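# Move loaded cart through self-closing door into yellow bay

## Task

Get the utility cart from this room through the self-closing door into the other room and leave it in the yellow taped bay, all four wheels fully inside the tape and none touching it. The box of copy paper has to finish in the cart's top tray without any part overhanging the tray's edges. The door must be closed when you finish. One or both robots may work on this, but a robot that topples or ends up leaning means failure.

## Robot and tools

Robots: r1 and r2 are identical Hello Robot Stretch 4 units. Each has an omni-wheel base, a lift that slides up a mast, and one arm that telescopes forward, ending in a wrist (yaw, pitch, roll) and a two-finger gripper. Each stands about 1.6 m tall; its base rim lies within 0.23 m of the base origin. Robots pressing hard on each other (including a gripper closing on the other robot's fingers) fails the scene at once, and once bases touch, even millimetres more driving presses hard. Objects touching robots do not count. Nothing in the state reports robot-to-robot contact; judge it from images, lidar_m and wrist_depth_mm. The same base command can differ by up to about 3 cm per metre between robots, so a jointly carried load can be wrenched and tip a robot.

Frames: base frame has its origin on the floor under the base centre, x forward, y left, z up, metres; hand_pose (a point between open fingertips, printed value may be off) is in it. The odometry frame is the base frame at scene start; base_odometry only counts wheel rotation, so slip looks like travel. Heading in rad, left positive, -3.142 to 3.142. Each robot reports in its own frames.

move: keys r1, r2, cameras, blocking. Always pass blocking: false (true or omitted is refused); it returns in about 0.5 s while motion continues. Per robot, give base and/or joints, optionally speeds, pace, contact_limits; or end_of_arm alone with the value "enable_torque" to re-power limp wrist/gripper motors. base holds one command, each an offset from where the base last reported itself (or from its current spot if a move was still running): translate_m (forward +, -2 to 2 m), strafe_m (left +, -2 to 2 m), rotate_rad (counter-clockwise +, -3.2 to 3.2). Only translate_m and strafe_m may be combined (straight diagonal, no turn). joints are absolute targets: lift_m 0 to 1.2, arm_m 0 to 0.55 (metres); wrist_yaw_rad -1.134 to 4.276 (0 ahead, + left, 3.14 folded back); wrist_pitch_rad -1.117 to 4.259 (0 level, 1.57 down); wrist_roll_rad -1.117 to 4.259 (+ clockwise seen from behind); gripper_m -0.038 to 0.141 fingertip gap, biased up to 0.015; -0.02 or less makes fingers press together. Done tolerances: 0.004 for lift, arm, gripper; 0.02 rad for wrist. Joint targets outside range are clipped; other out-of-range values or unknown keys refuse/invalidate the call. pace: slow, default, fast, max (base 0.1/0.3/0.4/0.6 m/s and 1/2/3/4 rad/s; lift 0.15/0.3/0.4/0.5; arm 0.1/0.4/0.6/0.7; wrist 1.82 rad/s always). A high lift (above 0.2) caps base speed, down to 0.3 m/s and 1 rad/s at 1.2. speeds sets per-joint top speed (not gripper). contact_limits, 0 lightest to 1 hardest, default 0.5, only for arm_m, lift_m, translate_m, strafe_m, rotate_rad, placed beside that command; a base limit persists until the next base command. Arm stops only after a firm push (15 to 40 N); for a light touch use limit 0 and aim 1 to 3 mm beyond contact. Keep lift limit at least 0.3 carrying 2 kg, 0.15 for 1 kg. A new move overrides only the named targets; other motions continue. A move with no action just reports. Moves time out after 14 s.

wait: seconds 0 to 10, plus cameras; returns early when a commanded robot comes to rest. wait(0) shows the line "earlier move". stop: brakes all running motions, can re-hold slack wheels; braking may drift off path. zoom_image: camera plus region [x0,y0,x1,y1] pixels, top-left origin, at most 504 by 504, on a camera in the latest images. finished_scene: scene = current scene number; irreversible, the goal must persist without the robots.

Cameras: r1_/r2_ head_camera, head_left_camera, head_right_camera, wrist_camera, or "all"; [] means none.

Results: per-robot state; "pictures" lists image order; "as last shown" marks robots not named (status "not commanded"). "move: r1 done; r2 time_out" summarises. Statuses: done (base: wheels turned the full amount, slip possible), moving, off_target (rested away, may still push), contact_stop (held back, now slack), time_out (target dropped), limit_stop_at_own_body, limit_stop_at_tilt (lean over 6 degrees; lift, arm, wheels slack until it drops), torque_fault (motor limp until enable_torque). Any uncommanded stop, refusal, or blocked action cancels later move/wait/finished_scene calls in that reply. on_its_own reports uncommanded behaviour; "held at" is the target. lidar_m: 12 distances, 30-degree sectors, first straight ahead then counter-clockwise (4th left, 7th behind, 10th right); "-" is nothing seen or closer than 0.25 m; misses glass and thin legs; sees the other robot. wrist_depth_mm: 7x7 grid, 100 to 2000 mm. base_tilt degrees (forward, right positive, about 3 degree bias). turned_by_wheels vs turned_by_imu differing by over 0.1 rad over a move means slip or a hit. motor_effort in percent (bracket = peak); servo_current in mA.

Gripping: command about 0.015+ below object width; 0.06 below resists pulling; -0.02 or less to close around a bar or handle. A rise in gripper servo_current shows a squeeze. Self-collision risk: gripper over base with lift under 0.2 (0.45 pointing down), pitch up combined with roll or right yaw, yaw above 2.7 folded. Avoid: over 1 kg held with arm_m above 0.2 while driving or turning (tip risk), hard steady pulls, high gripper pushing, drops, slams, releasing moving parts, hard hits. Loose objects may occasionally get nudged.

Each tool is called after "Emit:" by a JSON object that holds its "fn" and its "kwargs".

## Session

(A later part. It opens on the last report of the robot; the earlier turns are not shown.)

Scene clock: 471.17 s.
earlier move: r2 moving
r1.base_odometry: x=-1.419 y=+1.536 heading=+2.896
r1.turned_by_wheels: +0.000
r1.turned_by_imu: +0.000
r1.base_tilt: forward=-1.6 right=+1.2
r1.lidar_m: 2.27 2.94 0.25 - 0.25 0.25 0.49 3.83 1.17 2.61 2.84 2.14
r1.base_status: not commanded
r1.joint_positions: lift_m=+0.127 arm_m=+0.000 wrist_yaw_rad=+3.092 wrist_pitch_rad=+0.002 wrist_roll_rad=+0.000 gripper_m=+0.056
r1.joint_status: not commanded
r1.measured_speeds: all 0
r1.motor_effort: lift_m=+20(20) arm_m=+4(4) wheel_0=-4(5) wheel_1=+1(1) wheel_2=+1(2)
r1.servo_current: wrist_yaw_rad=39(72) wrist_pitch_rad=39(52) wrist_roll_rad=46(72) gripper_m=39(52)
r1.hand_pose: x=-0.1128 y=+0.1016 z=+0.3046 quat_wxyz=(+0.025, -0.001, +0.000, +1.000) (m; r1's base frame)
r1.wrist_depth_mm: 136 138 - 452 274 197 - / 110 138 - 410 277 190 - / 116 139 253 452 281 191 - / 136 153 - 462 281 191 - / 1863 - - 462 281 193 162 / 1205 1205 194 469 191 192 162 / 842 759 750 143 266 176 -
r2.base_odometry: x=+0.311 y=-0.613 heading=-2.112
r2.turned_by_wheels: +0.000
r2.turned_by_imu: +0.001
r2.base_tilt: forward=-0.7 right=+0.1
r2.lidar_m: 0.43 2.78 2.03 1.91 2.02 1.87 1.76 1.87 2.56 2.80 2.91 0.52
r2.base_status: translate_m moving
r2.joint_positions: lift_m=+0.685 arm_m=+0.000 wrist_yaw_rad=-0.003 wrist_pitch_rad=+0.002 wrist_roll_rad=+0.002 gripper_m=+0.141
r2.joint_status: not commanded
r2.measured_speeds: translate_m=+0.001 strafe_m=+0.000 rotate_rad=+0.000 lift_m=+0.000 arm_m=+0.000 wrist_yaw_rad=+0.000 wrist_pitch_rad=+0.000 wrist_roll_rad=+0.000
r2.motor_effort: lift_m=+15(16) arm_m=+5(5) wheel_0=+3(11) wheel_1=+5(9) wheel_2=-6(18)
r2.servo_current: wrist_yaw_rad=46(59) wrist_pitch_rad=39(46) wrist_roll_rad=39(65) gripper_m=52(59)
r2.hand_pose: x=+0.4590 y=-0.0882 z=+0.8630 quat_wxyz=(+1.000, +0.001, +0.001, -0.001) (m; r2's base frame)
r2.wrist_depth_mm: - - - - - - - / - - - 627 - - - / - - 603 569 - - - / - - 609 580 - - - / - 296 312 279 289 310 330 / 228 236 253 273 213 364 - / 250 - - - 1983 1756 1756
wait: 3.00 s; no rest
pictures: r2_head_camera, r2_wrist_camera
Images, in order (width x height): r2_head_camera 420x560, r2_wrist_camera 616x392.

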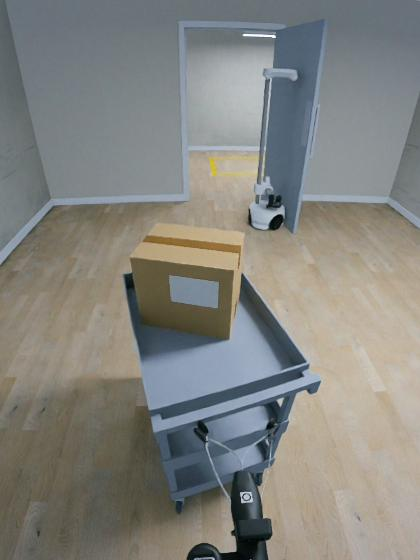

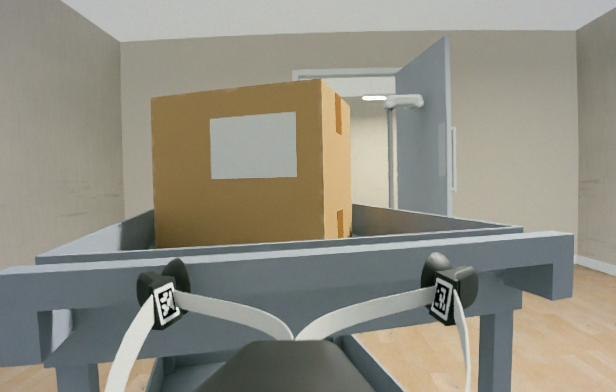

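Emit:
{"fn": "move", "kwargs": {"blocking": false, "r2": {"base":{"translate_m":-0.1}}, "cameras": []}}

Emit:
{"fn": "wait", "kwargs": {"seconds": 1.2, "cameras": []}}

Emit:
{"fn": "move", "kwargs": {"blocking": false, "r2": {"joints":{"wrist_roll_rad":1.571}}, "cameras": []}}

Emit:
{"fn": "wait", "kwargs": {"seconds": 1.5, "cameras": ["r2_wrist_camera"]}}

Scene clock: 506.03 s.
earlier move: r2 done
move: r2 moving
r1: as last shown
r1.base_tilt: forward=-1.6 right=+1.3
r1.lidar_m: 2.28 2.93 0.25 - 0.25 0.25 0.45 3.81 1.14 2.60 2.83 2.15
r1.servo_current: wrist_yaw_rad=39(72) wrist_pitch_rad=39(46) wrist_roll_rad=46(65) gripper_m=39(46)
r1.wrist_depth_mm: 136 138 - 449 276 197 - / 109 138 - 410 277 190 - / 116 139 252 455 281 191 - / 136 154 - 459 281 192 - / 1983 - - 462 283 193 162 / 1160 1229 194 466 191 193 162 / 866 750 750 143 266 175 -
r2.base_odometry: x=+0.327 y=-0.587 heading=-2.112
r2.turned_by_wheels: +0.000
r2.turned_by_imu: +0.000
r2.base_tilt: forward=-0.7 right=+0.1
r2.lidar_m: 0.47 2.76 2.04 1.91 1.99 1.81 1.73 1.84 2.50 2.80 2.91 0.57
r2.base_status: translate_m moving
r2.joint_positions: lift_m=+0.685 arm_m=+0.000 wrist_yaw_rad=-0.003 wrist_pitch_rad=+0.002 wrist_roll_rad=+0.002 gripper_m=+0.141
r2.joint_status: not commanded
r2.measured_speeds: translate_m=-0.122 strafe_m=+0.000 rotate_rad=+0.005 lift_m=+0.000 arm_m=+0.000 wrist_yaw_rad=+0.000 wrist_pitch_rad=+0.000 wrist_roll_rad=+0.000
r2.motor_effort: lift_m=+15(16) arm_m=+5(5) wheel_0=-6(9) wheel_1=-7(8) wheel_2=+11(13)
r2.servo_current: wrist_yaw_rad=52(52) wrist_pitch_rad=39(46) wrist_roll_rad=52(59) gripper_m=46(59)
r2.hand_pose: x=+0.4590 y=-0.0882 z=+0.8630 quat_wxyz=(+1.000, +0.001, +0.001, -0.001) (m; r2's base frame)
r2.wrist_depth_mm: - - - - - - - / - - - - - - - / - - 634 609 - - - / - - 640 615 - - - / - 312 291 300 319 338 362 / 251 219 276 351 370 413 - / 1808 322 - - 1921 1618 1808
pictures: none
No camera images: "cameras" was empty.

Scene clock: 507.10 s.
earlier move: r2 done
r1.base_odometry: x=-1.419 y=+1.536 heading=+2.896
r1.turned_by_wheels: +0.000
r1.turned_by_imu: +0.000
r1.base_tilt: forward=-1.6 right=+1.3
r1.lidar_m: 2.26 2.92 0.25 - 0.25 0.25 0.44 3.82 1.17 2.61 2.85 2.17
r1.base_status: not commanded
r1.joint_positions: lift_m=+0.127 arm_m=+0.000 wrist_yaw_rad=+3.092 wrist_pitch_rad=+0.002 wrist_roll_rad=+0.000 gripper_m=+0.056
r1.joint_status: not commanded
r1.measured_speeds: all 0
r1.motor_effort: lift_m=+20(20) arm_m=+4(4) wheel_0=-5(5) wheel_1=+1(1) wheel_2=+1(2)
r1.servo_current: wrist_yaw_rad=52(78) wrist_pitch_rad=39(46) wrist_roll_rad=59(65) gripper_m=46(52)
r1.hand_pose: x=-0.1128 y=+0.1016 z=+0.3046 quat_wxyz=(+0.025, -0.001, +0.000, +1.000) (m; r1's base frame)
r1.wrist_depth_mm: 136 138 - 452 277 198 - / 110 138 - 410 277 190 - / 116 139 253 455 281 191 - / 135 154 - 459 281 191 - / 1921 - - 466 283 193 162 / 1182 1205 193 469 191 192 162 / 854 750 759 142 265 176 -
r2.base_odometry: x=+0.362 y=-0.528 heading=-2.112
r2.turned_by_wheels: +0.000
r2.turned_by_imu: +0.000
r2.base_tilt: forward=-0.7 right=+0.0
r2.lidar_m: 0.54 2.78 2.00 1.90 2.02 1.75 1.66 1.75 2.36 2.79 2.93 0.64
r2.base_status: done
r2.joint_positions: lift_m=+0.685 arm_m=+0.000 wrist_yaw_rad=-0.003 wrist_pitch_rad=+0.002 wrist_roll_rad=+0.002 gripper_m=+0.141
r2.joint_status: not commanded
r2.measured_speeds: all 0
r2.motor_effort: lift_m=+16(16) arm_m=+5(5) wheel_0=-4(10) wheel_1=-4(8) wheel_2=+2(13)
r2.servo_current: wrist_yaw_rad=52(52) wrist_pitch_rad=39(46) wrist_roll_rad=46(65) gripper_m=52(59)
r2.hand_pose: x=+0.4590 y=-0.0882 z=+0.8630 quat_wxyz=(+1.000, +0.001, +0.001, -0.001) (m; r2's base frame)
r2.wrist_depth_mm: - - - - - - - / - - - - - - - / - - 707 676 - - - / - - 723 683 - - - / - 332 349 418 399 418 - / - 320 216 166 198 492 - / 1921 1708 - - 1921 1708 1808
wait: 1.07 of 1.2 s (r2 has come to rest)
pictures: none
No camera images: "cameras" was empty.

Scene clock: 507.60 s.
move: r2 moving
r1: as last shown
r1.lidar_m: 2.25 2.93 0.25 - 0.25 0.25 0.47 3.79 1.15 2.61 2.81 2.16
r1.motor_effort: lift_m=+20(20) arm_m=+4(4) wheel_0=-4(5) wheel_1=+1(1) wheel_2=+1(2)
r1.servo_current: wrist_yaw_rad=46(65) wrist_pitch_rad=39(52) wrist_roll_rad=52(78) gripper_m=39(39)
r1.wrist_depth_mm: 136 138 - 452 276 196 - / 110 139 - 410 276 190 - / 116 139 252 459 281 191 - / 135 154 - 455 281 192 - / 1983 - - 462 281 191 162 / 1182 1182 193 466 191 193 162 / 842 750 759 143 265 176 -
r2.base_odometry: x=+0.362 y=-0.528 heading=-2.112
r2.turned_by_wheels: +0.000
r2.turned_by_imu: +0.000
r2.base_tilt: forward=-0.7 right=+0.0
r2.lidar_m: 0.55 2.78 1.98 1.90 2.04 1.76 1.66 1.74 2.37 2.81 2.93 0.62
r2.base_status: not commanded
r2.joint_positions: lift_m=+0.685 arm_m=+0.000 wrist_yaw_rad=-0.003 wrist_pitch_rad=+0.002 wrist_roll_rad=+0.589 gripper_m=+0.141
r2.joint_status: wrist_roll_rad moving
r2.measured_speeds: translate_m=+0.000 strafe_m=+0.000 rotate_rad=+0.000 lift_m=+0.000 arm_m=+0.000 wrist_yaw_rad=+0.000 wrist_pitch_rad=+0.000 wrist_roll_rad=+1.820
r2.motor_effort: lift_m=+15(16) arm_m=+5(5) wheel_0=-3(4) wheel_1=-4(4) wheel_2=+2(2)
r2.servo_current: wrist_yaw_rad=46(59) wrist_pitch_rad=46(46) wrist_roll_rad=72(98) gripper_m=46(52)
r2.hand_pose: x=+0.4590 y=-0.0881 z=+0.8630 quat_wxyz=(+0.957, +0.290, +0.000, -0.001) (m; r2's base frame)
r2.wrist_depth_mm: - - - - - - - / - - - - - - - / - - 699 866 - 449 - / - - 699 668 415 488 - / - - 723 415 452 500 1661 / - - 336 415 196 203 1336 / - 342 387 - - - 488
pictures: none
No camera images: "cameras" was empty.

Scene clock: 508.60 s.
earlier move: r2 done
r1.base_odometry: x=-1.419 y=+1.536 heading=+2.896
r1.turned_by_wheels: +0.000
r1.turned_by_imu: +0.000
r1.base_tilt: forward=-1.6 right=+1.3
r1.lidar_m: 2.26 2.96 0.25 - 0.25 0.25 0.49 3.79 1.16 2.60 2.82 2.18
r1.base_status: not commanded
r1.joint_positions: lift_m=+0.127 arm_m=+0.000 wrist_yaw_rad=+3.092 wrist_pitch_rad=+0.002 wrist_roll_rad=+0.000 gripper_m=+0.056
r1.joint_status: not commanded
r1.measured_speeds: all 0
r1.motor_effort: lift_m=+20(20) arm_m=+4(4) wheel_0=-4(5) wheel_1=+1(1) wheel_2=+1(2)
r1.servo_current: wrist_yaw_rad=46(65) wrist_pitch_rad=46(52) wrist_roll_rad=46(78) gripper_m=46(46)
r1.hand_pose: x=-0.1128 y=+0.1016 z=+0.3046 quat_wxyz=(+0.025, -0.001, +0.000, +1.000) (m; r1's base frame)
r1.wrist_depth_mm: 136 138 - 445 274 197 - / 110 138 - 410 277 190 - / 116 139 252 452 279 191 - / 135 154 - 459 282 193 - / 1921 - - 462 282 192 162 / 1205 1205 194 462 191 193 161 / 842 759 741 143 266 176 -
r2.base_odometry: x=+0.362 y=-0.528 heading=-2.112
r2.turned_by_wheels: +0.000
r2.turned_by_imu: +0.000
r2.base_tilt: forward=-0.7 right=+0.1
r2.lidar_m: 0.53 2.76 2.00 1.90 2.02 1.75 1.66 1.76 2.38 2.79 2.91 0.64
r2.base_status: not commanded
r2.joint_positions: lift_m=+0.685 arm_m=+0.000 wrist_yaw_rad=-0.003 wrist_pitch_rad=+0.002 wrist_roll_rad=+1.569 gripper_m=+0.141
r2.joint_status: all done
r2.measured_speeds: all 0
r2.motor_effort: lift_m=+15(16) arm_m=+5(5) wheel_0=-3(4) wheel_1=-3(4) wheel_2=+2(2)
r2.servo_current: wrist_yaw_rad=52(59) wrist_pitch_rad=39(46) wrist_roll_rad=46(104) gripper_m=46(59)
r2.hand_pose: x=+0.4590 y=-0.0882 z=+0.8630 quat_wxyz=(+0.708, +0.706, +0.000, -0.001) (m; r2's base frame)
r2.wrist_depth_mm: - - - - - 1708 1160 / - - - 477 - 1708 488 / - - - 462 - 788 462 / - - 854 442 1042 - 442 / - - 676 424 1008 - 424 / - - 699 355 402 188 - / - - - - - - -
wait: 1.00 of 1.5 s (r2 has come to rest)
pictures: r2_wrist_camera
Images, in order (width x height): r2_wrist_camera 616x392.

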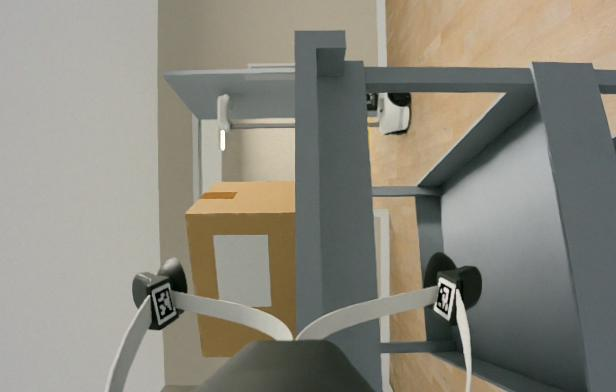

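Emit:
{"fn": "move", "kwargs": {"blocking": false, "r2": {"base":{"translate_m":0.15,"strafe_m":-0.02},"pace":"slow","contact_limits":{"translate_m":0.2}}, "cameras": []}}

Emit:
{"fn": "wait", "kwargs": {"seconds": 3, "cameras": ["r2_wrist_camera"]}}

Emit:
{"fn": "move", "kwargs": {"blocking": false, "r2": {"joints":{"gripper_m":-0.02}}, "cameras": []}}

Emit:
{"fn": "wait", "kwargs": {"seconds": 1.7, "cameras": ["r2_wrist_camera","r2_head_camera"]}}

Scene clock: 519.97 s.
move: r2 moving
r1: as last shown
r1.lidar_m: 2.24 2.92 0.25 - 0.26 0.25 0.45 3.82 1.16 2.63 2.83 2.17
r1.motor_effort: lift_m=+20(20) arm_m=+4(4) wheel_0=-4(5) wheel_1=+1(1) wheel_2=+1(1)
r1.servo_current: wrist_yaw_rad=46(72) wrist_pitch_rad=46(52) wrist_roll_rad=59(59) gripper_m=39(46)
r1.wrist_depth_mm: 136 138 - 449 277 197 - / 110 138 - 413 278 190 - / 116 139 253 452 278 190 - / 136 154 - 459 282 191 - / 1983 - - 459 281 192 162 / 1182 1205 193 469 191 193 162 / 854 759 750 143 267 176 -
r2.base_odometry: x=+0.354 y=-0.537 heading=-2.112
r2.turned_by_wheels: +0.000
r2.turned_by_imu: +0.001
r2.base_tilt: forward=-0.7 right=+0.1
r2.lidar_m: 0.54 2.76 2.00 1.90 2.02 1.75 1.69 1.74 2.42 2.80 2.92 0.63
r2.base_status: translate_m moving; strafe_m moving
r2.joint_positions: lift_m=+0.685 arm_m=+0.000 wrist_yaw_rad=-0.003 wrist_pitch_rad=+0.002 wrist_roll_rad=+1.569 gripper_m=+0.141
r2.joint_status: not commanded
r2.measured_speeds: translate_m=+0.047 strafe_m=-0.006 rotate_rad=+0.000 lift_m=+0.000 arm_m=+0.000 wrist_yaw_rad=+0.000 wrist_pitch_rad=+0.000 wrist_roll_rad=+0.000
r2.motor_effort: lift_m=+15(16) arm_m=+5(5) wheel_0=+6(8) wheel_1=+5(6) wheel_2=-9(10)
r2.servo_current: wrist_yaw_rad=39(52) wrist_pitch_rad=39(46) wrist_roll_rad=46(59) gripper_m=59(59)
r2.contact_limits: translate_m 0.2
r2.hand_pose: x=+0.4590 y=-0.0881 z=+0.8630 quat_wxyz=(+0.708, +0.706, +0.000, -0.001) (m; r2's base frame)
r2.wrist_depth_mm: - - - - - 1708 1182 / - - - 462 - 1921 469 / - - - 449 - 842 455 / - - 842 433 1042 - 430 / - - 661 410 1025 - - / - - 683 343 212 187 - / - - - - - - -
pictures: none
No camera images: "cameras" was empty.

Scene clock: 522.27 s.
earlier move: r2 done
r1.base_odometry: x=-1.419 y=+1.536 heading=+2.896
r1.turned_by_wheels: +0.000
r1.turned_by_imu: +0.000
r1.base_tilt: forward=-1.6 right=+1.3
r1.lidar_m: 2.23 2.94 0.25 - 0.27 0.25 0.46 3.80 1.17 2.62 2.84 2.17
r1.base_status: not commanded
r1.joint_positions: lift_m=+0.127 arm_m=+0.000 wrist_yaw_rad=+3.092 wrist_pitch_rad=+0.002 wrist_roll_rad=+0.000 gripper_m=+0.056
r1.joint_status: not commanded
r1.measured_speeds: all 0
r1.motor_effort: lift_m=+20(20) arm_m=+4(4) wheel_0=-4(5) wheel_1=+1(1) wheel_2=+1(2)
r1.servo_current: wrist_yaw_rad=39(72) wrist_pitch_rad=52(52) wrist_roll_rad=46(65) gripper_m=39(46)
r1.hand_pose: x=-0.1128 y=+0.1016 z=+0.3046 quat_wxyz=(+0.025, -0.001, +0.000, +1.000) (m; r1's base frame)
r1.wrist_depth_mm: 135 138 - 449 276 197 - / 109 138 - 410 276 190 - / 117 139 253 452 281 191 - / 135 153 - 459 281 191 - / - - - 462 283 192 162 / 1160 1182 194 469 190 192 162 / 842 750 759 143 265 177 -
r2.base_odometry: x=+0.268 y=-0.646 heading=-2.112
r2.turned_by_wheels: +0.000
r2.turned_by_imu: +0.000
r2.base_tilt: forward=-0.7 right=+0.1
r2.lidar_m: 0.40 0.41 2.04 1.91 2.04 1.92 1.80 1.90 2.58 2.80 2.90 0.49
r2.base_status: done
r2.joint_positions: lift_m=+0.685 arm_m=+0.000 wrist_yaw_rad=-0.003 wrist_pitch_rad=+0.002 wrist_roll_rad=+1.569 gripper_m=+0.141
r2.joint_status: not commanded
r2.measured_speeds: all 0
r2.motor_effort: lift_m=+15(16) arm_m=+5(5) wheel_0=+4(12) wheel_1=+4(6) wheel_2=-5(11)
r2.servo_current: wrist_yaw_rad=46(59) wrist_pitch_rad=39(46) wrist_roll_rad=52(59) gripper_m=52(59)
r2.contact_limits: translate_m 0.2
r2.hand_pose: x=+0.4590 y=-0.0881 z=+0.8630 quat_wxyz=(+0.708, +0.706, +0.000, -0.001) (m; r2's base frame)
r2.wrist_depth_mm: - - - 294 343 1397 1060 / - - - 325 332 1499 362 / - - - 309 314 1808 - / - - 699 300 300 831 - / - - 525 232 287 854 - / - - 530 220 273 187 - / - - 564 - - - -
wait: 2.30 of 3 s (r2 has come to rest)
pictures: r2_wrist_camera
Images, in order (width x height): r2_wrist_camera 616x392.

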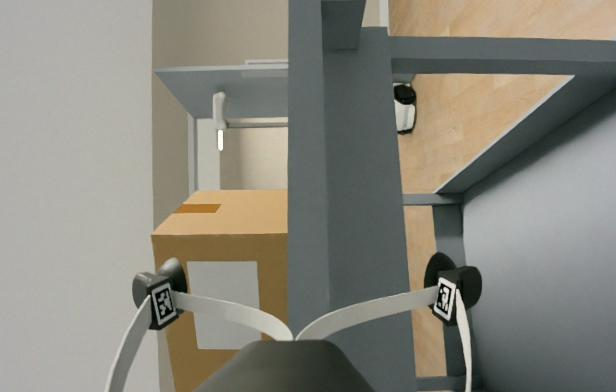

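Scene clock: 522.77 s.
move: r2 moving
r1: as last shown
r1.lidar_m: 2.25 2.92 0.25 - 0.25 0.25 0.45 3.83 1.16 2.59 2.82 2.16
r1.motor_effort: lift_m=+20(20) arm_m=+4(4) wheel_0=-5(5) wheel_1=+1(1) wheel_2=+1(2)
r1.servo_current: wrist_yaw_rad=46(65) wrist_pitch_rad=39(52) wrist_roll_rad=33(59) gripper_m=39(52)
r1.wrist_depth_mm: 136 138 - 452 276 198 - / 110 139 - 410 278 191 - / 116 138 252 459 281 190 - / 135 154 - 459 279 192 - / 1921 - - 462 282 193 162 / 1205 1205 193 469 190 193 162 / 842 759 759 143 265 176 -
r2.base_odometry: x=+0.268 y=-0.646 heading=-2.112
r2.turned_by_wheels: +0.000
r2.turned_by_imu: +0.000
r2.base_tilt: forward=-0.7 right=+0.0
r2.lidar_m: 0.41 0.42 2.03 1.93 2.04 1.92 1.82 1.89 2.62 2.79 2.91 0.50
r2.base_status: not commanded
r2.joint_positions: lift_m=+0.685 arm_m=+0.000 wrist_yaw_rad=-0.003 wrist_pitch_rad=+0.002 wrist_roll_rad=+1.569 gripper_m=+0.129
r2.joint_status: gripper_m moving
r2.measured_speeds: all 0
r2.motor_effort: lift_m=+15(16) arm_m=+5(5) wheel_0=+4(4) wheel_1=+4(5) wheel_2=-5(5)
r2.servo_current: wrist_yaw_rad=46(59) wrist_pitch_rad=39(46) wrist_roll_rad=52(59) gripper_m=91(98)
r2.contact_limits: translate_m 0.2
r2.hand_pose: x=+0.4590 y=-0.0881 z=+0.8630 quat_wxyz=(+0.708, +0.706, +0.000, -0.001) (m; r2's base frame)
r2.wrist_depth_mm: - - - 296 345 1366 1060 / - - - 325 332 1499 362 / - - - 310 315 1921 - / - - 691 298 300 820 - / - - 521 233 289 854 - / - - 535 221 220 - - / - - 564 - - - -
pictures: none
No camera images: "cameras" was empty.

Scene clock: 524.47 s.
earlier move: r2 moving
r1.base_odometry: x=-1.419 y=+1.536 heading=+2.896
r1.turned_by_wheels: +0.000
r1.turned_by_imu: +0.000
r1.base_tilt: forward=-1.6 right=+1.3
r1.lidar_m: 2.22 2.92 0.25 - 0.25 0.25 0.46 3.82 1.17 2.62 2.82 2.16
r1.base_status: not commanded
r1.joint_positions: lift_m=+0.127 arm_m=+0.000 wrist_yaw_rad=+3.092 wrist_pitch_rad=+0.002 wrist_roll_rad=+0.000 gripper_m=+0.056
r1.joint_status: not commanded
r1.measured_speeds: all 0
r1.motor_effort: lift_m=+20(20) arm_m=+4(4) wheel_0=-4(5) wheel_1=+1(1) wheel_2=+1(2)
r1.servo_current: wrist_yaw_rad=46(65) wrist_pitch_rad=46(52) wrist_roll_rad=39(65) gripper_m=39(52)
r1.hand_pose: x=-0.1128 y=+0.1016 z=+0.3046 quat_wxyz=(+0.025, -0.001, +0.000, +1.000) (m; r1's base frame)
r1.wrist_depth_mm: 136 138 - 449 276 198 - / 109 138 - 413 277 190 - / 116 139 252 452 279 191 - / 135 153 - 459 281 192 - / 1983 - - 466 283 192 162 / 1182 1182 193 469 191 193 162 / 854 750 759 143 266 176 -
r2.base_odometry: x=+0.268 y=-0.646 heading=-2.112
r2.turned_by_wheels: +0.000
r2.turned_by_imu: +0.000
r2.base_tilt: forward=-0.7 right=+0.1
r2.lidar_m: 0.39 0.43 2.03 1.93 2.06 1.90 1.82 1.90 2.60 2.77 2.90 0.48
r2.base_status: not commanded
r2.joint_positions: lift_m=+0.685 arm_m=+0.000 wrist_yaw_rad=-0.002 wrist_pitch_rad=+0.002 wrist_roll_rad=+1.569 gripper_m=-0.018
r2.joint_status: gripper_m moving
r2.measured_speeds: all 0
r2.motor_effort: lift_m=+15(16) arm_m=+5(5) wheel_0=+3(4) wheel_1=+4(5) wheel_2=-4(5)
r2.servo_current: wrist_yaw_rad=39(59) wrist_pitch_rad=39(46) wrist_roll_rad=52(59) gripper_m=156(247)
r2.contact_limits: translate_m 0.2
r2.hand_pose: x=+0.4590 y=-0.0881 z=+0.8630 quat_wxyz=(+0.708, +0.706, +0.000, -0.001) (m; r2's base frame)
r2.wrist_depth_mm: - - - 307 332 1397 1060 / - - - 312 320 1618 480 / - - - 301 306 1708 - / - - 661 289 293 842 - / - - 517 224 283 854 - / - - 187 213 179 842 - / - - 564 - 263 - -
wait: 1.70 s; no rest
pictures: r2_head_camera, r2_wrist_camera
Images, in order (width x height): r2_head_camera 420x560, r2_wrist_camera 616x392.

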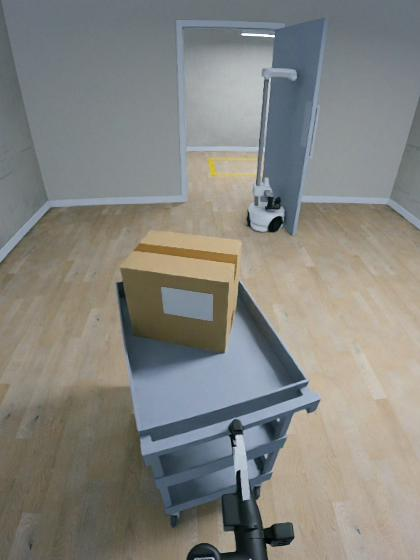

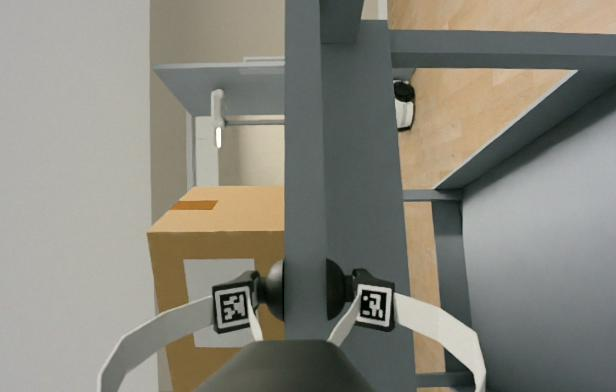

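Emit:
{"fn": "move", "kwargs": {"r2": {"base":{"strafe_m":-0.4}}, "blocking": false, "cameras": []}}

Emit:
{"fn": "wait", "kwargs": {"seconds": 4, "cameras": ["r2_head_camera"]}}

Emit:
{"fn": "move", "kwargs": {"r2": {"base":{"rotate_rad":0.5},"pace":"slow"}, "blocking": false, "cameras": []}}

Emit:
{"fn": "wait", "kwargs": {"seconds": 4, "cameras": ["r2_head_camera"]}}

Scene clock: 557.20 s.
earlier move: r2 done
move: r2 moving
r1: as last shown
r1.lidar_m: 2.25 2.95 0.25 - 0.25 0.25 0.46 3.80 1.15 2.58 2.84 2.16
r1.motor_effort: lift_m=+20(20) arm_m=+4(4) wheel_0=-5(5) wheel_1=+1(1) wheel_2=+1(2)
r1.servo_current: wrist_yaw_rad=52(59) wrist_pitch_rad=46(52) wrist_roll_rad=46(65) gripper_m=39(46)
r1.wrist_depth_mm: 136 138 - 445 277 197 - / 109 138 - 413 278 190 - / 116 139 252 455 281 191 - / 135 154 - 459 281 191 - / 1983 - - 466 282 193 162 / 1182 1182 193 466 190 192 162 / 842 750 750 143 265 176 -
r2.base_odometry: x=+0.237 y=-0.627 heading=-2.112
r2.turned_by_wheels: +0.000
r2.turned_by_imu: +0.001
r2.base_tilt: forward=-0.7 right=+0.0
r2.lidar_m: 0.41 0.39 2.07 1.96 2.09 1.92 1.82 1.87 2.60 2.76 2.87 0.50
r2.base_status: strafe_m moving
r2.joint_positions: lift_m=+0.685 arm_m=+0.000 wrist_yaw_rad=+0.005 wrist_pitch_rad=+0.002 wrist_roll_rad=+1.569 gripper_m=-0.018
r2.joint_status: all done
r2.measured_speeds: translate_m=+0.001 strafe_m=-0.142 rotate_rad=-0.004 lift_m=+0.000 arm_m=+0.000 wrist_yaw_rad=+0.003 wrist_pitch_rad=+0.000 wrist_roll_rad=+0.000
r2.motor_effort: lift_m=+16(16) arm_m=+5(5) wheel_0=+16(17) wheel_1=-10(10) wheel_2=+1(3)
r2.servo_current: wrist_yaw_rad=46(59) wrist_pitch_rad=46(46) wrist_roll_rad=52(59) gripper_m=137(137)
r2.hand_pose: x=+0.4597 y=-0.0859 z=+0.8630 quat_wxyz=(+0.708, +0.707, +0.002, +0.001) (m; r2's base frame)
r2.wrist_depth_mm: - - - 301 336 1366 1060 / - - - 314 322 1618 430 / - - - 301 307 1808 - / - - 691 291 294 831 - / - - 512 224 285 854 - / - - 189 209 179 - - / - - 559 - 263 - -
pictures: none
No camera images: "cameras" was empty.

Scene clock: 559.37 s.
earlier move: r2 done
r1.base_odometry: x=-1.419 y=+1.536 heading=+2.896
r1.turned_by_wheels: +0.000
r1.turned_by_imu: +0.000
r1.base_tilt: forward=-1.6 right=+1.2
r1.lidar_m: 2.26 2.92 0.25 - 0.25 0.25 0.47 3.81 1.17 2.65 2.84 2.21
r1.base_status: not commanded
r1.joint_positions: lift_m=+0.127 arm_m=+0.000 wrist_yaw_rad=+3.092 wrist_pitch_rad=+0.002 wrist_roll_rad=+0.000 gripper_m=+0.056
r1.joint_status: not commanded
r1.measured_speeds: all 0
r1.motor_effort: lift_m=+20(20) arm_m=+4(4) wheel_0=-4(5) wheel_1=+1(1) wheel_2=+1(2)
r1.servo_current: wrist_yaw_rad=65(65) wrist_pitch_rad=46(52) wrist_roll_rad=33(65) gripper_m=39(46)
r1.hand_pose: x=-0.1128 y=+0.1016 z=+0.3046 quat_wxyz=(+0.025, -0.001, +0.000, +1.000) (m; r1's base frame)
r1.wrist_depth_mm: 136 138 - 449 274 197 - / 110 138 - 413 278 190 - / 116 139 253 455 279 191 - / 135 153 - 455 281 191 - / 1983 - - 462 282 193 162 / 1205 1205 194 469 191 191 162 / 842 750 750 143 264 176 -
r2.base_odometry: x=-0.075 y=-0.440 heading=-2.112
r2.turned_by_wheels: +0.000
r2.turned_by_imu: +0.002
r2.base_tilt: forward=-0.6 right=+0.1
r2.lidar_m: 0.33 0.34 2.45 2.32 2.46 1.92 1.82 1.91 2.47 2.38 2.49 0.63
r2.base_status: done
r2.joint_positions: lift_m=+0.685 arm_m=+0.000 wrist_yaw_rad=+0.003 wrist_pitch_rad=+0.001 wrist_roll_rad=+1.569 gripper_m=-0.019
r2.joint_status: all done
r2.measured_speeds: all 0
r2.motor_effort: lift_m=+17(17) arm_m=+5(5) wheel_0=+2(18) wheel_1=-2(11) wheel_2=+1(3)
r2.servo_current: wrist_yaw_rad=46(72) wrist_pitch_rad=46(46) wrist_roll_rad=46(65) gripper_m=91(137)
r2.hand_pose: x=+0.4595 y=-0.0866 z=+0.8630 quat_wxyz=(+0.708, +0.707, +0.001, +0.001) (m; r2's base frame)
r2.wrist_depth_mm: - - - - - 1708 1160 / - - - - - 1708 1182 / - - - 415 - 1756 1182 / - - - 397 445 1756 436 / - - - 345 375 1808 - / - - 185 199 181 732 - / - - 492 - - - -
wait: 2.17 of 4 s (r2 has come to rest)
pictures: r2_head_camera
Images, in order (width x height): r2_head_camera 420x560.

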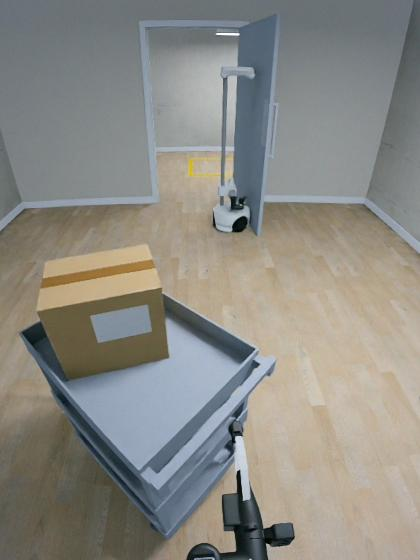

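Scene clock: 559.87 s.
move: r2 moving
r1: as last shown
r1.base_tilt: forward=-1.6 right=+1.3
r1.lidar_m: 2.21 2.91 0.25 - 0.25 0.25 0.50 3.81 1.16 2.59 2.83 2.22
r1.servo_current: wrist_yaw_rad=59(59) wrist_pitch_rad=46(52) wrist_roll_rad=39(65) gripper_m=39(46)
r1.wrist_depth_mm: 136 138 - 449 277 196 - / 109 138 - 407 278 190 - / 116 139 253 455 281 191 - / 136 153 - 459 281 192 - / 1983 - - 462 281 193 163 / 1205 1205 193 469 191 193 162 / 854 750 759 143 265 176 -
r2.base_odometry: x=-0.075 y=-0.440 heading=-1.989
r2.turned_by_wheels: +0.123
r2.turned_by_imu: +0.119
r2.base_tilt: forward=-0.7 right=+0.2
r2.lidar_m: 0.32 0.39 2.37 2.32 2.35 1.84 1.83 2.02 2.43 2.39 2.59 0.53
r2.base_status: rotate_rad moving
r2.joint_positions: lift_m=+0.685 arm_m=+0.000 wrist_yaw_rad=-0.014 wrist_pitch_rad=+0.001 wrist_roll_rad=+1.569 gripper_m=-0.019
r2.joint_status: not commanded
r2.measured_speeds: translate_m=-0.001 strafe_m=+0.001 rotate_rad=+0.480 lift_m=+0.000 arm_m=+0.000 wrist_yaw_rad=-0.077 wrist_pitch_rad=+0.000 wrist_roll_rad=+0.000
r2.motor_effort: lift_m=+17(17) arm_m=+5(5) wheel_0=-17(17) wheel_1=-8(9) wheel_2=-17(17)
r2.servo_current: wrist_yaw_rad=85(85) wrist_pitch_rad=39(46) wrist_roll_rad=39(59) gripper_m=85(91)
r2.hand_pose: x=+0.4580 y=-0.0914 z=+0.8630 quat_wxyz=(+0.708, +0.707, -0.004, -0.005) (m; r2's base frame)
r2.wrist_depth_mm: - - - - - 1661 1182 / - - - - - 1708 1205 / - - - 404 436 436 433 / - - - 355 - 1756 521 / - - - 263 329 1921 - / - - 189 203 181 778 - / - - 488 - - - -
pictures: none
No camera images: "cameras" was empty.

Scene clock: 561.07 s.
earlier move: r2 done
r1.base_odometry: x=-1.419 y=+1.536 heading=+2.896
r1.turned_by_wheels: +0.000
r1.turned_by_imu: +0.000
r1.base_tilt: forward=-1.6 right=+1.2
r1.lidar_m: 2.26 2.92 0.25 - 0.25 0.25 0.42 3.80 1.12 2.58 2.83 2.17
r1.base_status: not commanded
r1.joint_positions: lift_m=+0.127 arm_m=+0.000 wrist_yaw_rad=+3.092 wrist_pitch_rad=+0.002 wrist_roll_rad=+0.000 gripper_m=+0.056
r1.joint_status: not commanded
r1.measured_speeds: all 0
r1.motor_effort: lift_m=+20(20) arm_m=+4(4) wheel_0=-4(5) wheel_1=+1(1) wheel_2=+1(2)
r1.servo_current: wrist_yaw_rad=52(65) wrist_pitch_rad=46(52) wrist_roll_rad=39(65) gripper_m=46(52)
r1.hand_pose: x=-0.1128 y=+0.1016 z=+0.3046 quat_wxyz=(+0.025, -0.001, +0.000, +1.000) (m; r1's base frame)
r1.wrist_depth_mm: 136 138 - 449 274 197 - / 109 138 - 407 277 190 - / 116 139 252 452 279 191 - / 135 154 - 462 281 191 - / 1863 - - 466 282 193 162 / 1205 1205 194 466 191 193 161 / 842 759 759 143 265 176 -
r2.base_odometry: x=-0.075 y=-0.440 heading=-1.613
r2.turned_by_wheels: +0.376
r2.turned_by_imu: +0.359
r2.base_tilt: forward=-0.7 right=+0.1
r2.lidar_m: 0.48 2.50 2.33 2.43 1.93 1.80 1.92 2.52 2.36 2.45 3.26 0.54
r2.base_status: done
r2.joint_positions: lift_m=+0.685 arm_m=+0.000 wrist_yaw_rad=-0.003 wrist_pitch_rad=+0.001 wrist_roll_rad=+1.569 gripper_m=-0.019
r2.joint_status: not commanded
r2.measured_speeds: all 0
r2.motor_effort: lift_m=+17(17) arm_m=+4(5) wheel_0=-4(17) wheel_1=-5(9) wheel_2=-7(22)
r2.servo_current: wrist_yaw_rad=46(104) wrist_pitch_rad=39(46) wrist_roll_rad=46(59) gripper_m=78(91)
r2.hand_pose: x=+0.4590 y=-0.0882 z=+0.8630 quat_wxyz=(+0.708, +0.707, -0.001, -0.001) (m; r2's base frame)
r2.wrist_depth_mm: - - - 345 357 359 359 / - - - 349 - 1708 - / - - 750 345 347 917 - / - - 574 343 347 946 - / - - 621 342 342 931 - / - - 185 200 178 - - / - - - - - 1756 -
wait: 1.20 of 4 s (r2 has come to rest)
pictures: r2_head_camera
Images, in order (width x height): r2_head_camera 420x560.

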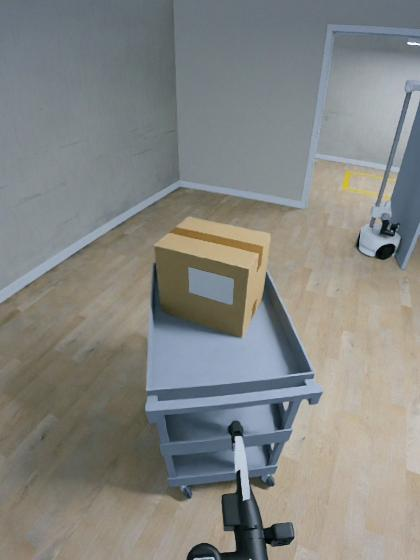

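Emit:
{"fn": "move", "kwargs": {"r2": {"base":{"strafe_m":-0.4}}, "blocking": false, "cameras": []}}

Emit:
{"fn": "wait", "kwargs": {"seconds": 4, "cameras": []}}

Emit:
{"fn": "move", "kwargs": {"r2": {"base":{"rotate_rad":0.55},"pace":"slow"}, "blocking": false, "cameras": []}}

Emit:
{"fn": "wait", "kwargs": {"seconds": 4, "cameras": ["r2_head_camera"]}}

Scene clock: 567.03 s.
move: r2 moving
r1: as last shown
r1.base_tilt: forward=-1.6 right=+1.3
r1.lidar_m: 2.27 2.93 0.25 - 0.25 0.25 0.48 3.84 1.16 2.62 2.85 2.16
r1.motor_effort: lift_m=+20(20) arm_m=+4(4) wheel_0=-4(4) wheel_1=+1(2) wheel_2=+1(2)
r1.servo_current: wrist_yaw_rad=52(65) wrist_pitch_rad=39(46) wrist_roll_rad=52(52) gripper_m=46(52)
r1.wrist_depth_mm: 136 138 - 449 276 196 - / 110 138 - 413 278 190 - / 116 139 252 455 279 191 - / 135 153 - 459 279 192 - / 1921 - - 466 282 193 162 / 1182 1205 194 469 190 193 162 / 854 741 768 143 266 176 -
r2.base_odometry: x=-0.111 y=-0.438 heading=-1.613
r2.turned_by_wheels: +0.000
r2.turned_by_imu: +0.000
r2.base_tilt: forward=-0.7 right=+0.0
r2.lidar_m: 0.49 0.51 2.35 2.46 1.97 1.85 1.91 2.49 2.34 2.42 3.26 0.51
r2.base_status: strafe_m moving
r2.joint_positions: lift_m=+0.685 arm_m=+0.000 wrist_yaw_rad=-0.003 wrist_pitch_rad=+0.001 wrist_roll_rad=+1.569 gripper_m=-0.019
r2.joint_status: not commanded
r2.measured_speeds: translate_m=+0.001 strafe_m=-0.141 rotate_rad=-0.005 lift_m=+0.000 arm_m=+0.000 wrist_yaw_rad=+0.000 wrist_pitch_rad=+0.000 wrist_roll_rad=+0.000
r2.motor_effort: lift_m=+17(17) arm_m=+4(5) wheel_0=+10(12) wheel_1=-12(13) wheel_2=-1(6)
r2.servo_current: wrist_yaw_rad=39(52) wrist_pitch_rad=46(46) wrist_roll_rad=39(59) gripper_m=78(78)
r2.hand_pose: x=+0.4590 y=-0.0882 z=+0.8630 quat_wxyz=(+0.708, +0.707, -0.001, -0.001) (m; r2's base frame)
r2.wrist_depth_mm: - - - 294 - 1537 1118 / - - - 351 359 1397 366 / - - - 347 349 854 - / - - 597 345 347 946 - / - - 609 343 345 931 - / - - 186 200 179 - - / - - - - - 124 -
pictures: none
No camera images: "cameras" was empty.

Scene clock: 569.20 s.
earlier move: r2 done
r1.base_odometry: x=-1.419 y=+1.536 heading=+2.896
r1.turned_by_wheels: +0.000
r1.turned_by_imu: +0.000
r1.base_tilt: forward=-1.6 right=+1.3
r1.lidar_m: 2.27 2.94 0.25 - 0.25 0.25 0.45 3.82 1.15 2.62 2.84 2.17
r1.base_status: not commanded
r1.joint_positions: lift_m=+0.127 arm_m=+0.000 wrist_yaw_rad=+3.092 wrist_pitch_rad=+0.002 wrist_roll_rad=+0.000 gripper_m=+0.056
r1.joint_status: not commanded
r1.measured_speeds: all 0
r1.motor_effort: lift_m=+20(20) arm_m=+4(4) wheel_0=-4(5) wheel_1=+1(2) wheel_2=+1(2)
r1.servo_current: wrist_yaw_rad=59(72) wrist_pitch_rad=39(46) wrist_roll_rad=46(72) gripper_m=46(52)
r1.hand_pose: x=-0.1128 y=+0.1016 z=+0.3046 quat_wxyz=(+0.025, -0.001, +0.000, +1.000) (m; r1's base frame)
r1.wrist_depth_mm: 136 138 - 445 277 198 - / 109 138 - 413 277 190 - / 116 139 253 455 279 191 - / 135 153 - 459 281 192 - / 1983 - - 462 283 192 162 / 1205 1182 193 469 191 193 162 / 842 750 759 143 266 176 -
r2.base_odometry: x=-0.475 y=-0.423 heading=-1.613
r2.turned_by_wheels: +0.000
r2.turned_by_imu: +0.000
r2.base_tilt: forward=-0.7 right=+0.1
r2.lidar_m: 0.52 0.53 0.74 2.74 2.13 2.02 2.09 2.15 2.03 2.12 2.81 2.80
r2.base_status: done
r2.joint_positions: lift_m=+0.685 arm_m=+0.000 wrist_yaw_rad=-0.003 wrist_pitch_rad=+0.001 wrist_roll_rad=+1.569 gripper_m=-0.019
r2.joint_status: not commanded
r2.measured_speeds: all 0
r2.motor_effort: lift_m=+17(17) arm_m=+4(5) wheel_0=+2(14) wheel_1=-1(13) wheel_2=+0(6)
r2.servo_current: wrist_yaw_rad=46(65) wrist_pitch_rad=39(52) wrist_roll_rad=46(59) gripper_m=78(85)
r2.hand_pose: x=+0.4590 y=-0.0882 z=+0.8630 quat_wxyz=(+0.708, +0.707, -0.001, -0.001) (m; r2's base frame)
r2.wrist_depth_mm: - - - - - 1708 1160 / - - - - - 1756 1182 / - - - - - 1756 1182 / - - - - - 1756 1205 / - - - - - 1756 1205 / - - 185 200 181 1464 946 / - - 707 - - - -
wait: 2.17 of 4 s (r2 has come to rest)
pictures: none
No camera images: "cameras" was empty.

Scene clock: 569.70 s.
move: r2 moving
r1: as last shown
r1.lidar_m: 2.24 2.94 0.25 - 0.25 0.25 0.46 3.81 1.15 2.63 2.82 2.16
r1.motor_effort: lift_m=+20(20) arm_m=+4(4) wheel_0=-4(5) wheel_1=+1(1) wheel_2=+1(2)
r1.servo_current: wrist_yaw_rad=46(52) wrist_pitch_rad=39(46) wrist_roll_rad=39(59) gripper_m=39(46)
r1.wrist_depth_mm: 136 138 - 449 276 197 - / 109 138 - 410 277 190 - / 116 139 252 455 282 191 - / 135 153 - 462 282 191 - / 1921 - - 462 282 193 162 / 1229 1205 194 469 191 193 162 / 854 750 759 143 265 176 -
r2.base_odometry: x=-0.475 y=-0.423 heading=-1.488
r2.turned_by_wheels: +0.125
r2.turned_by_imu: +0.122
r2.base_tilt: forward=-0.7 right=+0.0
r2.lidar_m: 0.53 0.57 2.68 2.67 2.06 2.00 2.18 2.07 2.02 2.17 3.16 2.80
r2.base_status: rotate_rad moving
r2.joint_positions: lift_m=+0.685 arm_m=+0.000 wrist_yaw_rad=-0.003 wrist_pitch_rad=+0.001 wrist_roll_rad=+1.569 gripper_m=-0.019
r2.joint_status: not commanded
r2.measured_speeds: translate_m=+0.000 strafe_m=+0.000 rotate_rad=+0.489 lift_m=+0.000 arm_m=+0.000 wrist_yaw_rad=+0.000 wrist_pitch_rad=+0.000 wrist_roll_rad=+0.000
r2.motor_effort: lift_m=+17(17) arm_m=+4(5) wheel_0=-10(11) wheel_1=-7(8) wheel_2=-9(10)
r2.servo_current: wrist_yaw_rad=52(59) wrist_pitch_rad=33(46) wrist_roll_rad=46(46) gripper_m=78(78)
r2.hand_pose: x=+0.4590 y=-0.0882 z=+0.8630 quat_wxyz=(+0.708, +0.707, -0.001, -0.001) (m; r2's base frame)
r2.wrist_depth_mm: - - - - - 1756 1182 / - - - - - 1756 1182 / - - - - - 1756 1160 / - - - - - 1756 1205 / - - - - - 1430 976 / - - 186 201 179 - - / - - 621 - 375 373 373
pictures: none
No camera images: "cameras" was empty.

Scene clock: 570.97 s.
earlier move: r2 done
r1.base_odometry: x=-1.419 y=+1.536 heading=+2.896
r1.turned_by_wheels: +0.000
r1.turned_by_imu: +0.000
r1.base_tilt: forward=-1.6 right=+1.2
r1.lidar_m: 2.23 2.92 0.25 - 0.25 0.25 0.47 3.80 1.15 2.61 2.83 2.17
r1.base_status: not commanded
r1.joint_positions: lift_m=+0.127 arm_m=+0.000 wrist_yaw_rad=+3.092 wrist_pitch_rad=+0.002 wrist_roll_rad=+0.000 gripper_m=+0.056
r1.joint_status: not commanded
r1.measured_speeds: all 0
r1.motor_effort: lift_m=+20(20) arm_m=+4(4) wheel_0=-4(5) wheel_1=+1(1) wheel_2=+1(2)
r1.servo_current: wrist_yaw_rad=39(65) wrist_pitch_rad=52(52) wrist_roll_rad=59(65) gripper_m=39(46)
r1.hand_pose: x=-0.1128 y=+0.1016 z=+0.3046 quat_wxyz=(+0.025, -0.001, +0.000, +1.000) (m; r1's base frame)
r1.wrist_depth_mm: 136 138 - 449 276 197 - / 109 138 - 410 277 190 - / 116 139 252 455 278 190 - / 136 153 - 462 279 192 - / 1983 - - 466 283 192 162 / 1182 1205 193 469 190 193 162 / 842 750 759 143 267 176 -
r2.base_odometry: x=-0.475 y=-0.423 heading=-1.064
r2.turned_by_wheels: +0.424
r2.turned_by_imu: +0.413
r2.base_tilt: forward=-0.7 right=+0.1
r2.lidar_m: 0.53 0.74 2.78 2.11 2.00 2.09 2.12 2.04 2.12 2.84 2.79 0.54
r2.base_status: done
r2.joint_positions: lift_m=+0.685 arm_m=+0.000 wrist_yaw_rad=-0.003 wrist_pitch_rad=+0.001 wrist_roll_rad=+1.569 gripper_m=-0.019
r2.joint_status: not commanded
r2.measured_speeds: all 0
r2.motor_effort: lift_m=+17(17) arm_m=+4(5) wheel_0=-5(11) wheel_1=-4(8) wheel_2=-6(11)
r2.servo_current: wrist_yaw_rad=39(59) wrist_pitch_rad=46(46) wrist_roll_rad=59(59) gripper_m=85(85)
r2.hand_pose: x=+0.4590 y=-0.0882 z=+0.8630 quat_wxyz=(+0.708, +0.707, -0.001, -0.001) (m; r2's base frame)
r2.wrist_depth_mm: - - - - - 1397 1182 / - - 661 309 320 324 - / - - 597 332 345 - - / - - 699 359 373 - - / - - - 387 - - - / - - 186 200 180 - 445 / - - - - - 525 496
wait: 1.27 of 4 s (r2 has come to rest)
pictures: r2_head_camera
Images, in order (width x height): r2_head_camera 420x560.

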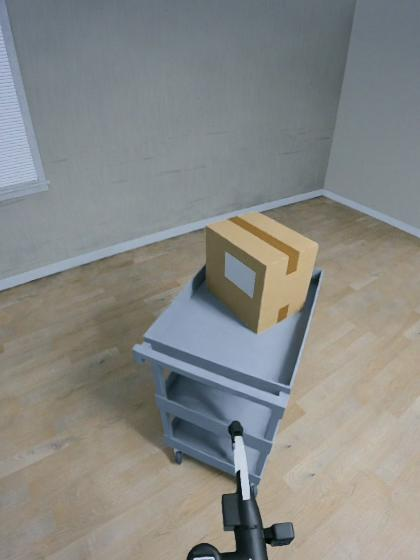

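Emit:
{"fn": "move", "kwargs": {"r2": {"base":{"strafe_m":-0.5}}, "blocking": false, "cameras": []}}

Emit:
{"fn": "wait", "kwargs": {"seconds": 4, "cameras": []}}

Emit:
{"fn": "move", "kwargs": {"r2": {"base":{"rotate_rad":0.5},"pace":"slow"}, "blocking": false, "cameras": []}}

Emit:
{"fn": "wait", "kwargs": {"seconds": 4, "cameras": ["r2_head_camera"]}}

Scene clock: 576.90 s.
move: r2 moving
r1: as last shown
r1.base_tilt: forward=-1.6 right=+1.3
r1.lidar_m: 2.28 2.94 0.25 - 0.25 0.25 0.48 3.81 1.16 2.64 2.84 2.14
r1.servo_current: wrist_yaw_rad=59(59) wrist_pitch_rad=46(46) wrist_roll_rad=39(59) gripper_m=46(46)
r1.wrist_depth_mm: 136 138 - 449 276 197 - / 109 138 - 413 277 190 - / 116 139 252 452 281 191 - / 136 153 - 462 282 191 - / 1983 - - 466 282 193 162 / 1160 1182 194 466 190 193 162 / 854 750 750 143 265 176 -
r2.base_odometry: x=-0.506 y=-0.440 heading=-1.064
r2.turned_by_wheels: +0.000
r2.turned_by_imu: +0.001
r2.base_tilt: forward=-0.7 right=+0.0
r2.lidar_m: 0.51 0.72 2.85 2.13 2.03 2.12 2.12 2.00 2.08 2.83 2.75 0.52
r2.base_status: strafe_m moving
r2.joint_positions: lift_m=+0.685 arm_m=+0.000 wrist_yaw_rad=-0.003 wrist_pitch_rad=+0.001 wrist_roll_rad=+1.569 gripper_m=-0.019
r2.joint_status: not commanded
r2.measured_speeds: translate_m=+0.000 strafe_m=-0.141 rotate_rad=+0.000 lift_m=+0.000 arm_m=+0.000 wrist_yaw_rad=+0.000 wrist_pitch_rad=+0.000 wrist_roll_rad=+0.000
r2.motor_effort: lift_m=+17(17) arm_m=+4(5) wheel_0=+11(11) wheel_1=-10(11) wheel_2=+0(5)
r2.servo_current: wrist_yaw_rad=46(59) wrist_pitch_rad=39(46) wrist_roll_rad=52(65) gripper_m=78(85)
r2.hand_pose: x=+0.4590 y=-0.0882 z=+0.8630 quat_wxyz=(+0.708, +0.707, -0.001, -0.001) (m; r2's base frame)
r2.wrist_depth_mm: - - - - - 1537 1182 / - - 676 462 - 544 466 / - - 609 268 319 325 325 / - - 640 345 355 - - / - - - 368 - - - / - - 186 201 180 - 433 / - - - - - 1808 473
pictures: none
No camera images: "cameras" was empty.

Scene clock: 579.40 s.
earlier move: r2 done
r1.base_odometry: x=-1.419 y=+1.536 heading=+2.896
r1.turned_by_wheels: +0.000
r1.turned_by_imu: +0.000
r1.base_tilt: forward=-1.6 right=+1.3
r1.lidar_m: 2.26 2.92 0.25 - 0.25 0.25 0.48 3.82 1.15 2.64 2.84 2.15
r1.base_status: not commanded
r1.joint_positions: lift_m=+0.127 arm_m=+0.000 wrist_yaw_rad=+3.092 wrist_pitch_rad=+0.002 wrist_roll_rad=+0.000 gripper_m=+0.056
r1.joint_status: not commanded
r1.measured_speeds: all 0
r1.motor_effort: lift_m=+20(20) arm_m=+4(4) wheel_0=-4(5) wheel_1=+1(1) wheel_2=+1(2)
r1.servo_current: wrist_yaw_rad=39(78) wrist_pitch_rad=46(52) wrist_roll_rad=46(65) gripper_m=33(46)
r1.hand_pose: x=-0.1128 y=+0.1016 z=+0.3046 quat_wxyz=(+0.025, -0.001, +0.000, +1.000) (m; r1's base frame)
r1.wrist_depth_mm: 136 138 - 449 276 197 - / 110 138 - 407 276 191 - / 116 139 253 455 279 191 - / 136 153 - 462 281 191 - / 1983 - - 462 282 193 162 / 1182 1182 194 473 191 193 161 / 854 768 759 143 266 176 -
r2.base_odometry: x=-0.912 y=-0.666 heading=-1.064
r2.turned_by_wheels: +0.000
r2.turned_by_imu: +0.001
r2.base_tilt: forward=-0.7 right=+0.1
r2.lidar_m: 0.72 0.56 3.09 2.56 2.45 2.55 1.84 1.78 1.86 2.49 2.36 3.54
r2.base_status: done
r2.joint_positions: lift_m=+0.685 arm_m=+0.000 wrist_yaw_rad=-0.003 wrist_pitch_rad=+0.001 wrist_roll_rad=+1.569 gripper_m=-0.019
r2.joint_status: not commanded
r2.measured_speeds: all 0
r2.motor_effort: lift_m=+17(17) arm_m=+4(5) wheel_0=+1(14) wheel_1=-2(12) wheel_2=+0(5)
r2.servo_current: wrist_yaw_rad=46(72) wrist_pitch_rad=39(46) wrist_roll_rad=39(65) gripper_m=72(85)
r2.hand_pose: x=+0.4590 y=-0.0882 z=+0.8630 quat_wxyz=(+0.708, +0.707, -0.001, -0.001) (m; r2's base frame)
r2.wrist_depth_mm: - - - - - 1708 1182 / - - - - - 1708 1182 / - - - - - 1756 1205 / - - - - - 1756 1205 / - - - - - 1430 1205 / - - 186 200 178 691 946 / - - 661 - - - -
wait: 2.50 of 4 s (r2 has come to rest)
pictures: none
No camera images: "cameras" was empty.

Scene clock: 579.90 s.
move: r2 moving
r1: as last shown
r1.lidar_m: 2.24 2.95 0.25 - 0.25 0.25 0.47 3.82 1.17 2.60 2.84 2.16
r1.servo_current: wrist_yaw_rad=46(59) wrist_pitch_rad=46(46) wrist_roll_rad=65(65) gripper_m=39(46)
r1.wrist_depth_mm: 136 138 - 449 276 198 - / 110 138 - 410 278 191 - / 116 139 253 455 281 191 - / 135 154 - 459 281 192 - / - - - 462 282 193 162 / 1182 1205 195 462 191 193 162 / 842 741 750 143 266 176 -
r2.base_odometry: x=-0.912 y=-0.665 heading=-0.939
r2.turned_by_wheels: +0.125
r2.turned_by_imu: +0.122
r2.base_tilt: forward=-0.7 right=+0.1
r2.lidar_m: 0.63 0.55 3.18 2.47 2.44 2.31 1.82 1.77 1.92 2.91 2.37 3.62
r2.base_status: rotate_rad moving
r2.joint_positions: lift_m=+0.685 arm_m=+0.000 wrist_yaw_rad=-0.003 wrist_pitch_rad=+0.001 wrist_roll_rad=+1.569 gripper_m=-0.019
r2.joint_status: not commanded
r2.measured_speeds: translate_m=-0.001 strafe_m=+0.001 rotate_rad=+0.485 lift_m=+0.000 arm_m=+0.000 wrist_yaw_rad=+0.000 wrist_pitch_rad=+0.000 wrist_roll_rad=+0.000
r2.motor_effort: lift_m=+17(17) arm_m=+4(5) wheel_0=-7(7) wheel_1=-8(8) wheel_2=-9(9)
r2.servo_current: wrist_yaw_rad=52(59) wrist_pitch_rad=39(46) wrist_roll_rad=52(59) gripper_m=78(85)
r2.hand_pose: x=+0.4590 y=-0.0882 z=+0.8630 quat_wxyz=(+0.708, +0.707, -0.001, -0.001) (m; r2's base frame)
r2.wrist_depth_mm: - - - - - 1756 1160 / - - - - - 1708 1205 / - - - - - 1708 1182 / - - - - - 1537 1205 / - - - 699 - 707 960 / - - 186 200 179 - 554 / - - 634 - - - -
pictures: none
No camera images: "cameras" was empty.

Scene clock: 581.10 s.
earlier move: r2 done
r1.base_odometry: x=-1.419 y=+1.536 heading=+2.896
r1.turned_by_wheels: +0.000
r1.turned_by_imu: +0.000
r1.base_tilt: forward=-1.6 right=+1.3
r1.lidar_m: 2.26 2.94 0.25 - 0.25 0.25 0.46 3.81 1.18 2.61 2.84 2.16
r1.base_status: not commanded
r1.joint_positions: lift_m=+0.127 arm_m=+0.000 wrist_yaw_rad=+3.092 wrist_pitch_rad=+0.002 wrist_roll_rad=+0.000 gripper_m=+0.056
r1.joint_status: not commanded
r1.measured_speeds: all 0
r1.motor_effort: lift_m=+20(20) arm_m=+4(4) wheel_0=-4(5) wheel_1=+1(1) wheel_2=+1(2)
r1.servo_current: wrist_yaw_rad=26(72) wrist_pitch_rad=39(52) wrist_roll_rad=39(65) gripper_m=33(46)
r1.hand_pose: x=-0.1128 y=+0.1016 z=+0.3046 quat_wxyz=(+0.025, -0.001, +0.000, +1.000) (m; r1's base frame)
r1.wrist_depth_mm: 136 138 - 449 276 197 - / 110 138 - 410 277 191 - / 116 139 252 455 282 191 - / 135 153 - 455 281 192 - / 1921 - - 459 282 192 162 / 1182 1205 193 469 191 193 162 / 842 750 759 143 266 176 -
r2.base_odometry: x=-0.912 y=-0.665 heading=-0.565
r2.turned_by_wheels: +0.374
r2.turned_by_imu: +0.364
r2.base_tilt: forward=-0.6 right=+0.1
r2.lidar_m: 0.56 0.98 2.59 2.43 2.55 1.89 1.79 1.83 2.48 2.33 3.56 0.73
r2.base_status: done
r2.joint_positions: lift_m=+0.685 arm_m=+0.000 wrist_yaw_rad=-0.003 wrist_pitch_rad=+0.001 wrist_roll_rad=+1.569 gripper_m=-0.019
r2.joint_status: not commanded
r2.measured_speeds: all 0
r2.motor_effort: lift_m=+17(17) arm_m=+4(5) wheel_0=-4(8) wheel_1=-4(8) wheel_2=-6(9)
r2.servo_current: wrist_yaw_rad=52(59) wrist_pitch_rad=39(46) wrist_roll_rad=39(59) gripper_m=85(85)
r2.hand_pose: x=+0.4590 y=-0.0882 z=+0.8630 quat_wxyz=(+0.708, +0.707, -0.001, -0.001) (m; r2's base frame)
r2.wrist_depth_mm: - - - 640 - 741 1118 / - - 627 569 - 854 564 / - - 627 500 - - 492 / - - 615 452 - - - / - - - 410 - - 392 / - - 186 201 182 - 480 / - - - - - 591 1160
wait: 1.20 of 4 s (r2 has come to rest)
pictures: r2_head_camera
Images, in order (width x height): r2_head_camera 420x560.

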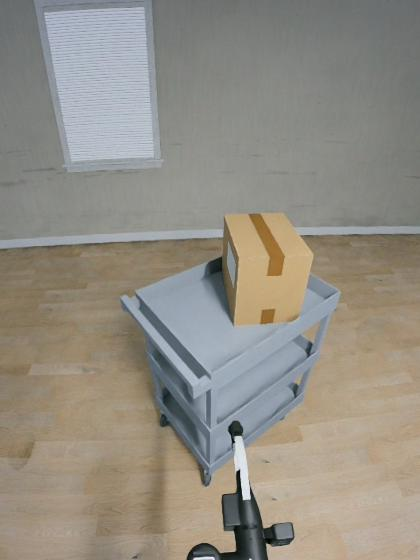

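Emit:
{"fn": "move", "kwargs": {"blocking": false, "cameras": ["r2_wrist_camera","r2_head_camera"]}}

Emit:
{"fn": "zoom_image", "kwargs": {"camera": "r2_head_camera", "region": [100, 260, 310, 540]}}

Scene clock: 590.23 s.
r1.base_odometry: x=-1.419 y=+1.536 heading=+2.896
r1.turned_by_wheels: +0.000
r1.turned_by_imu: +0.000
r1.base_tilt: forward=-1.6 right=+1.3
r1.lidar_m: 2.26 2.96 0.25 - 0.25 0.25 0.47 3.82 1.15 2.60 2.85 2.17
r1.base_status: not commanded
r1.joint_positions: lift_m=+0.127 arm_m=+0.000 wrist_yaw_rad=+3.092 wrist_pitch_rad=+0.002 wrist_roll_rad=+0.000 gripper_m=+0.056
r1.joint_status: not commanded
r1.measured_speeds: all 0
r1.motor_effort: lift_m=+20(20) arm_m=+4(4) wheel_0=-4(5) wheel_1=+1(1) wheel_2=+1(2)
r1.servo_current: wrist_yaw_rad=59(72) wrist_pitch_rad=46(52) wrist_roll_rad=72(65) gripper_m=46(46)
r1.hand_pose: x=-0.1128 y=+0.1016 z=+0.3046 quat_wxyz=(+0.025, -0.001, +0.000, +1.000) (m; r1's base frame)
r1.wrist_depth_mm: 136 138 - 452 277 197 - / 109 138 - 410 279 190 - / 116 138 253 455 281 191 - / 135 154 - 459 282 192 - / 1921 - - 462 282 192 162 / 1182 1205 194 469 190 193 162 / 831 750 759 143 266 176 -
r2.base_odometry: x=-0.912 y=-0.665 heading=-0.565
r2.turned_by_wheels: +0.000
r2.turned_by_imu: +0.000
r2.base_tilt: forward=-0.7 right=+0.0
r2.lidar_m: 0.59 0.99 2.57 2.45 2.51 1.92 1.78 1.84 2.44 2.36 3.53 0.76
r2.base_status: done
r2.joint_positions: lift_m=+0.685 arm_m=+0.000 wrist_yaw_rad=-0.003 wrist_pitch_rad=+0.001 wrist_roll_rad=+1.569 gripper_m=-0.019
r2.joint_status: not commanded
r2.measured_speeds: all 0
r2.motor_effort: lift_m=+17(17) arm_m=+4(5) wheel_0=-4(8) wheel_1=-4(8) wheel_2=-6(9)
r2.servo_current: wrist_yaw_rad=46(59) wrist_pitch_rad=39(46) wrist_roll_rad=52(59) gripper_m=72(85)
r2.hand_pose: x=+0.4590 y=-0.0882 z=+0.8630 quat_wxyz=(+0.708, +0.707, -0.001, -0.001) (m; r2's base frame)
r2.wrist_depth_mm: - - - 640 - 750 1138 / - - 627 569 - 842 569 / - - 615 508 - - 488 / - - 627 455 - - - / - - - 410 - - 392 / - - 186 201 181 - 477 / - - - - - 591 1160
pictures: r2_head_camera, r2_wrist_camera
Images, in order (width x height): r2_head_camera 420x560, r2_wrist_camera 616x392.

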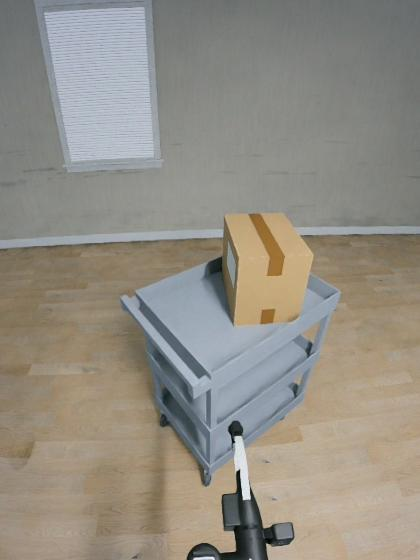

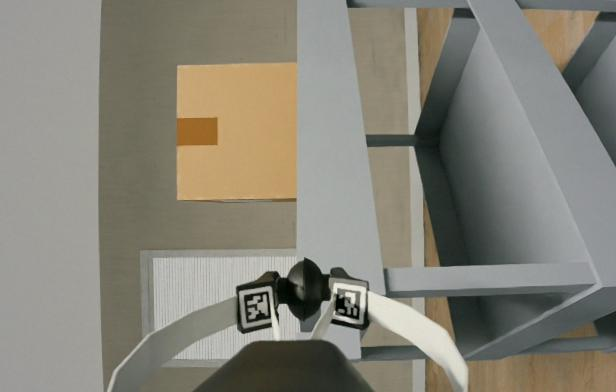

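Scaled by 1.800 from the camera's 420x560 image, which has a finer 1200x1600 frame.

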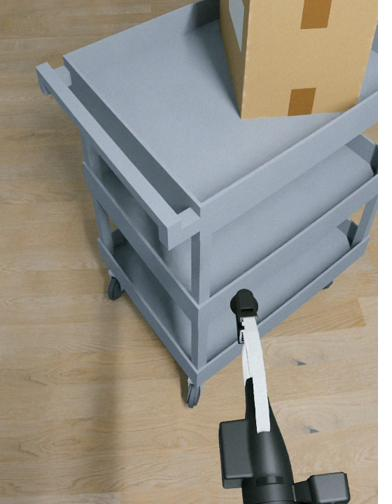

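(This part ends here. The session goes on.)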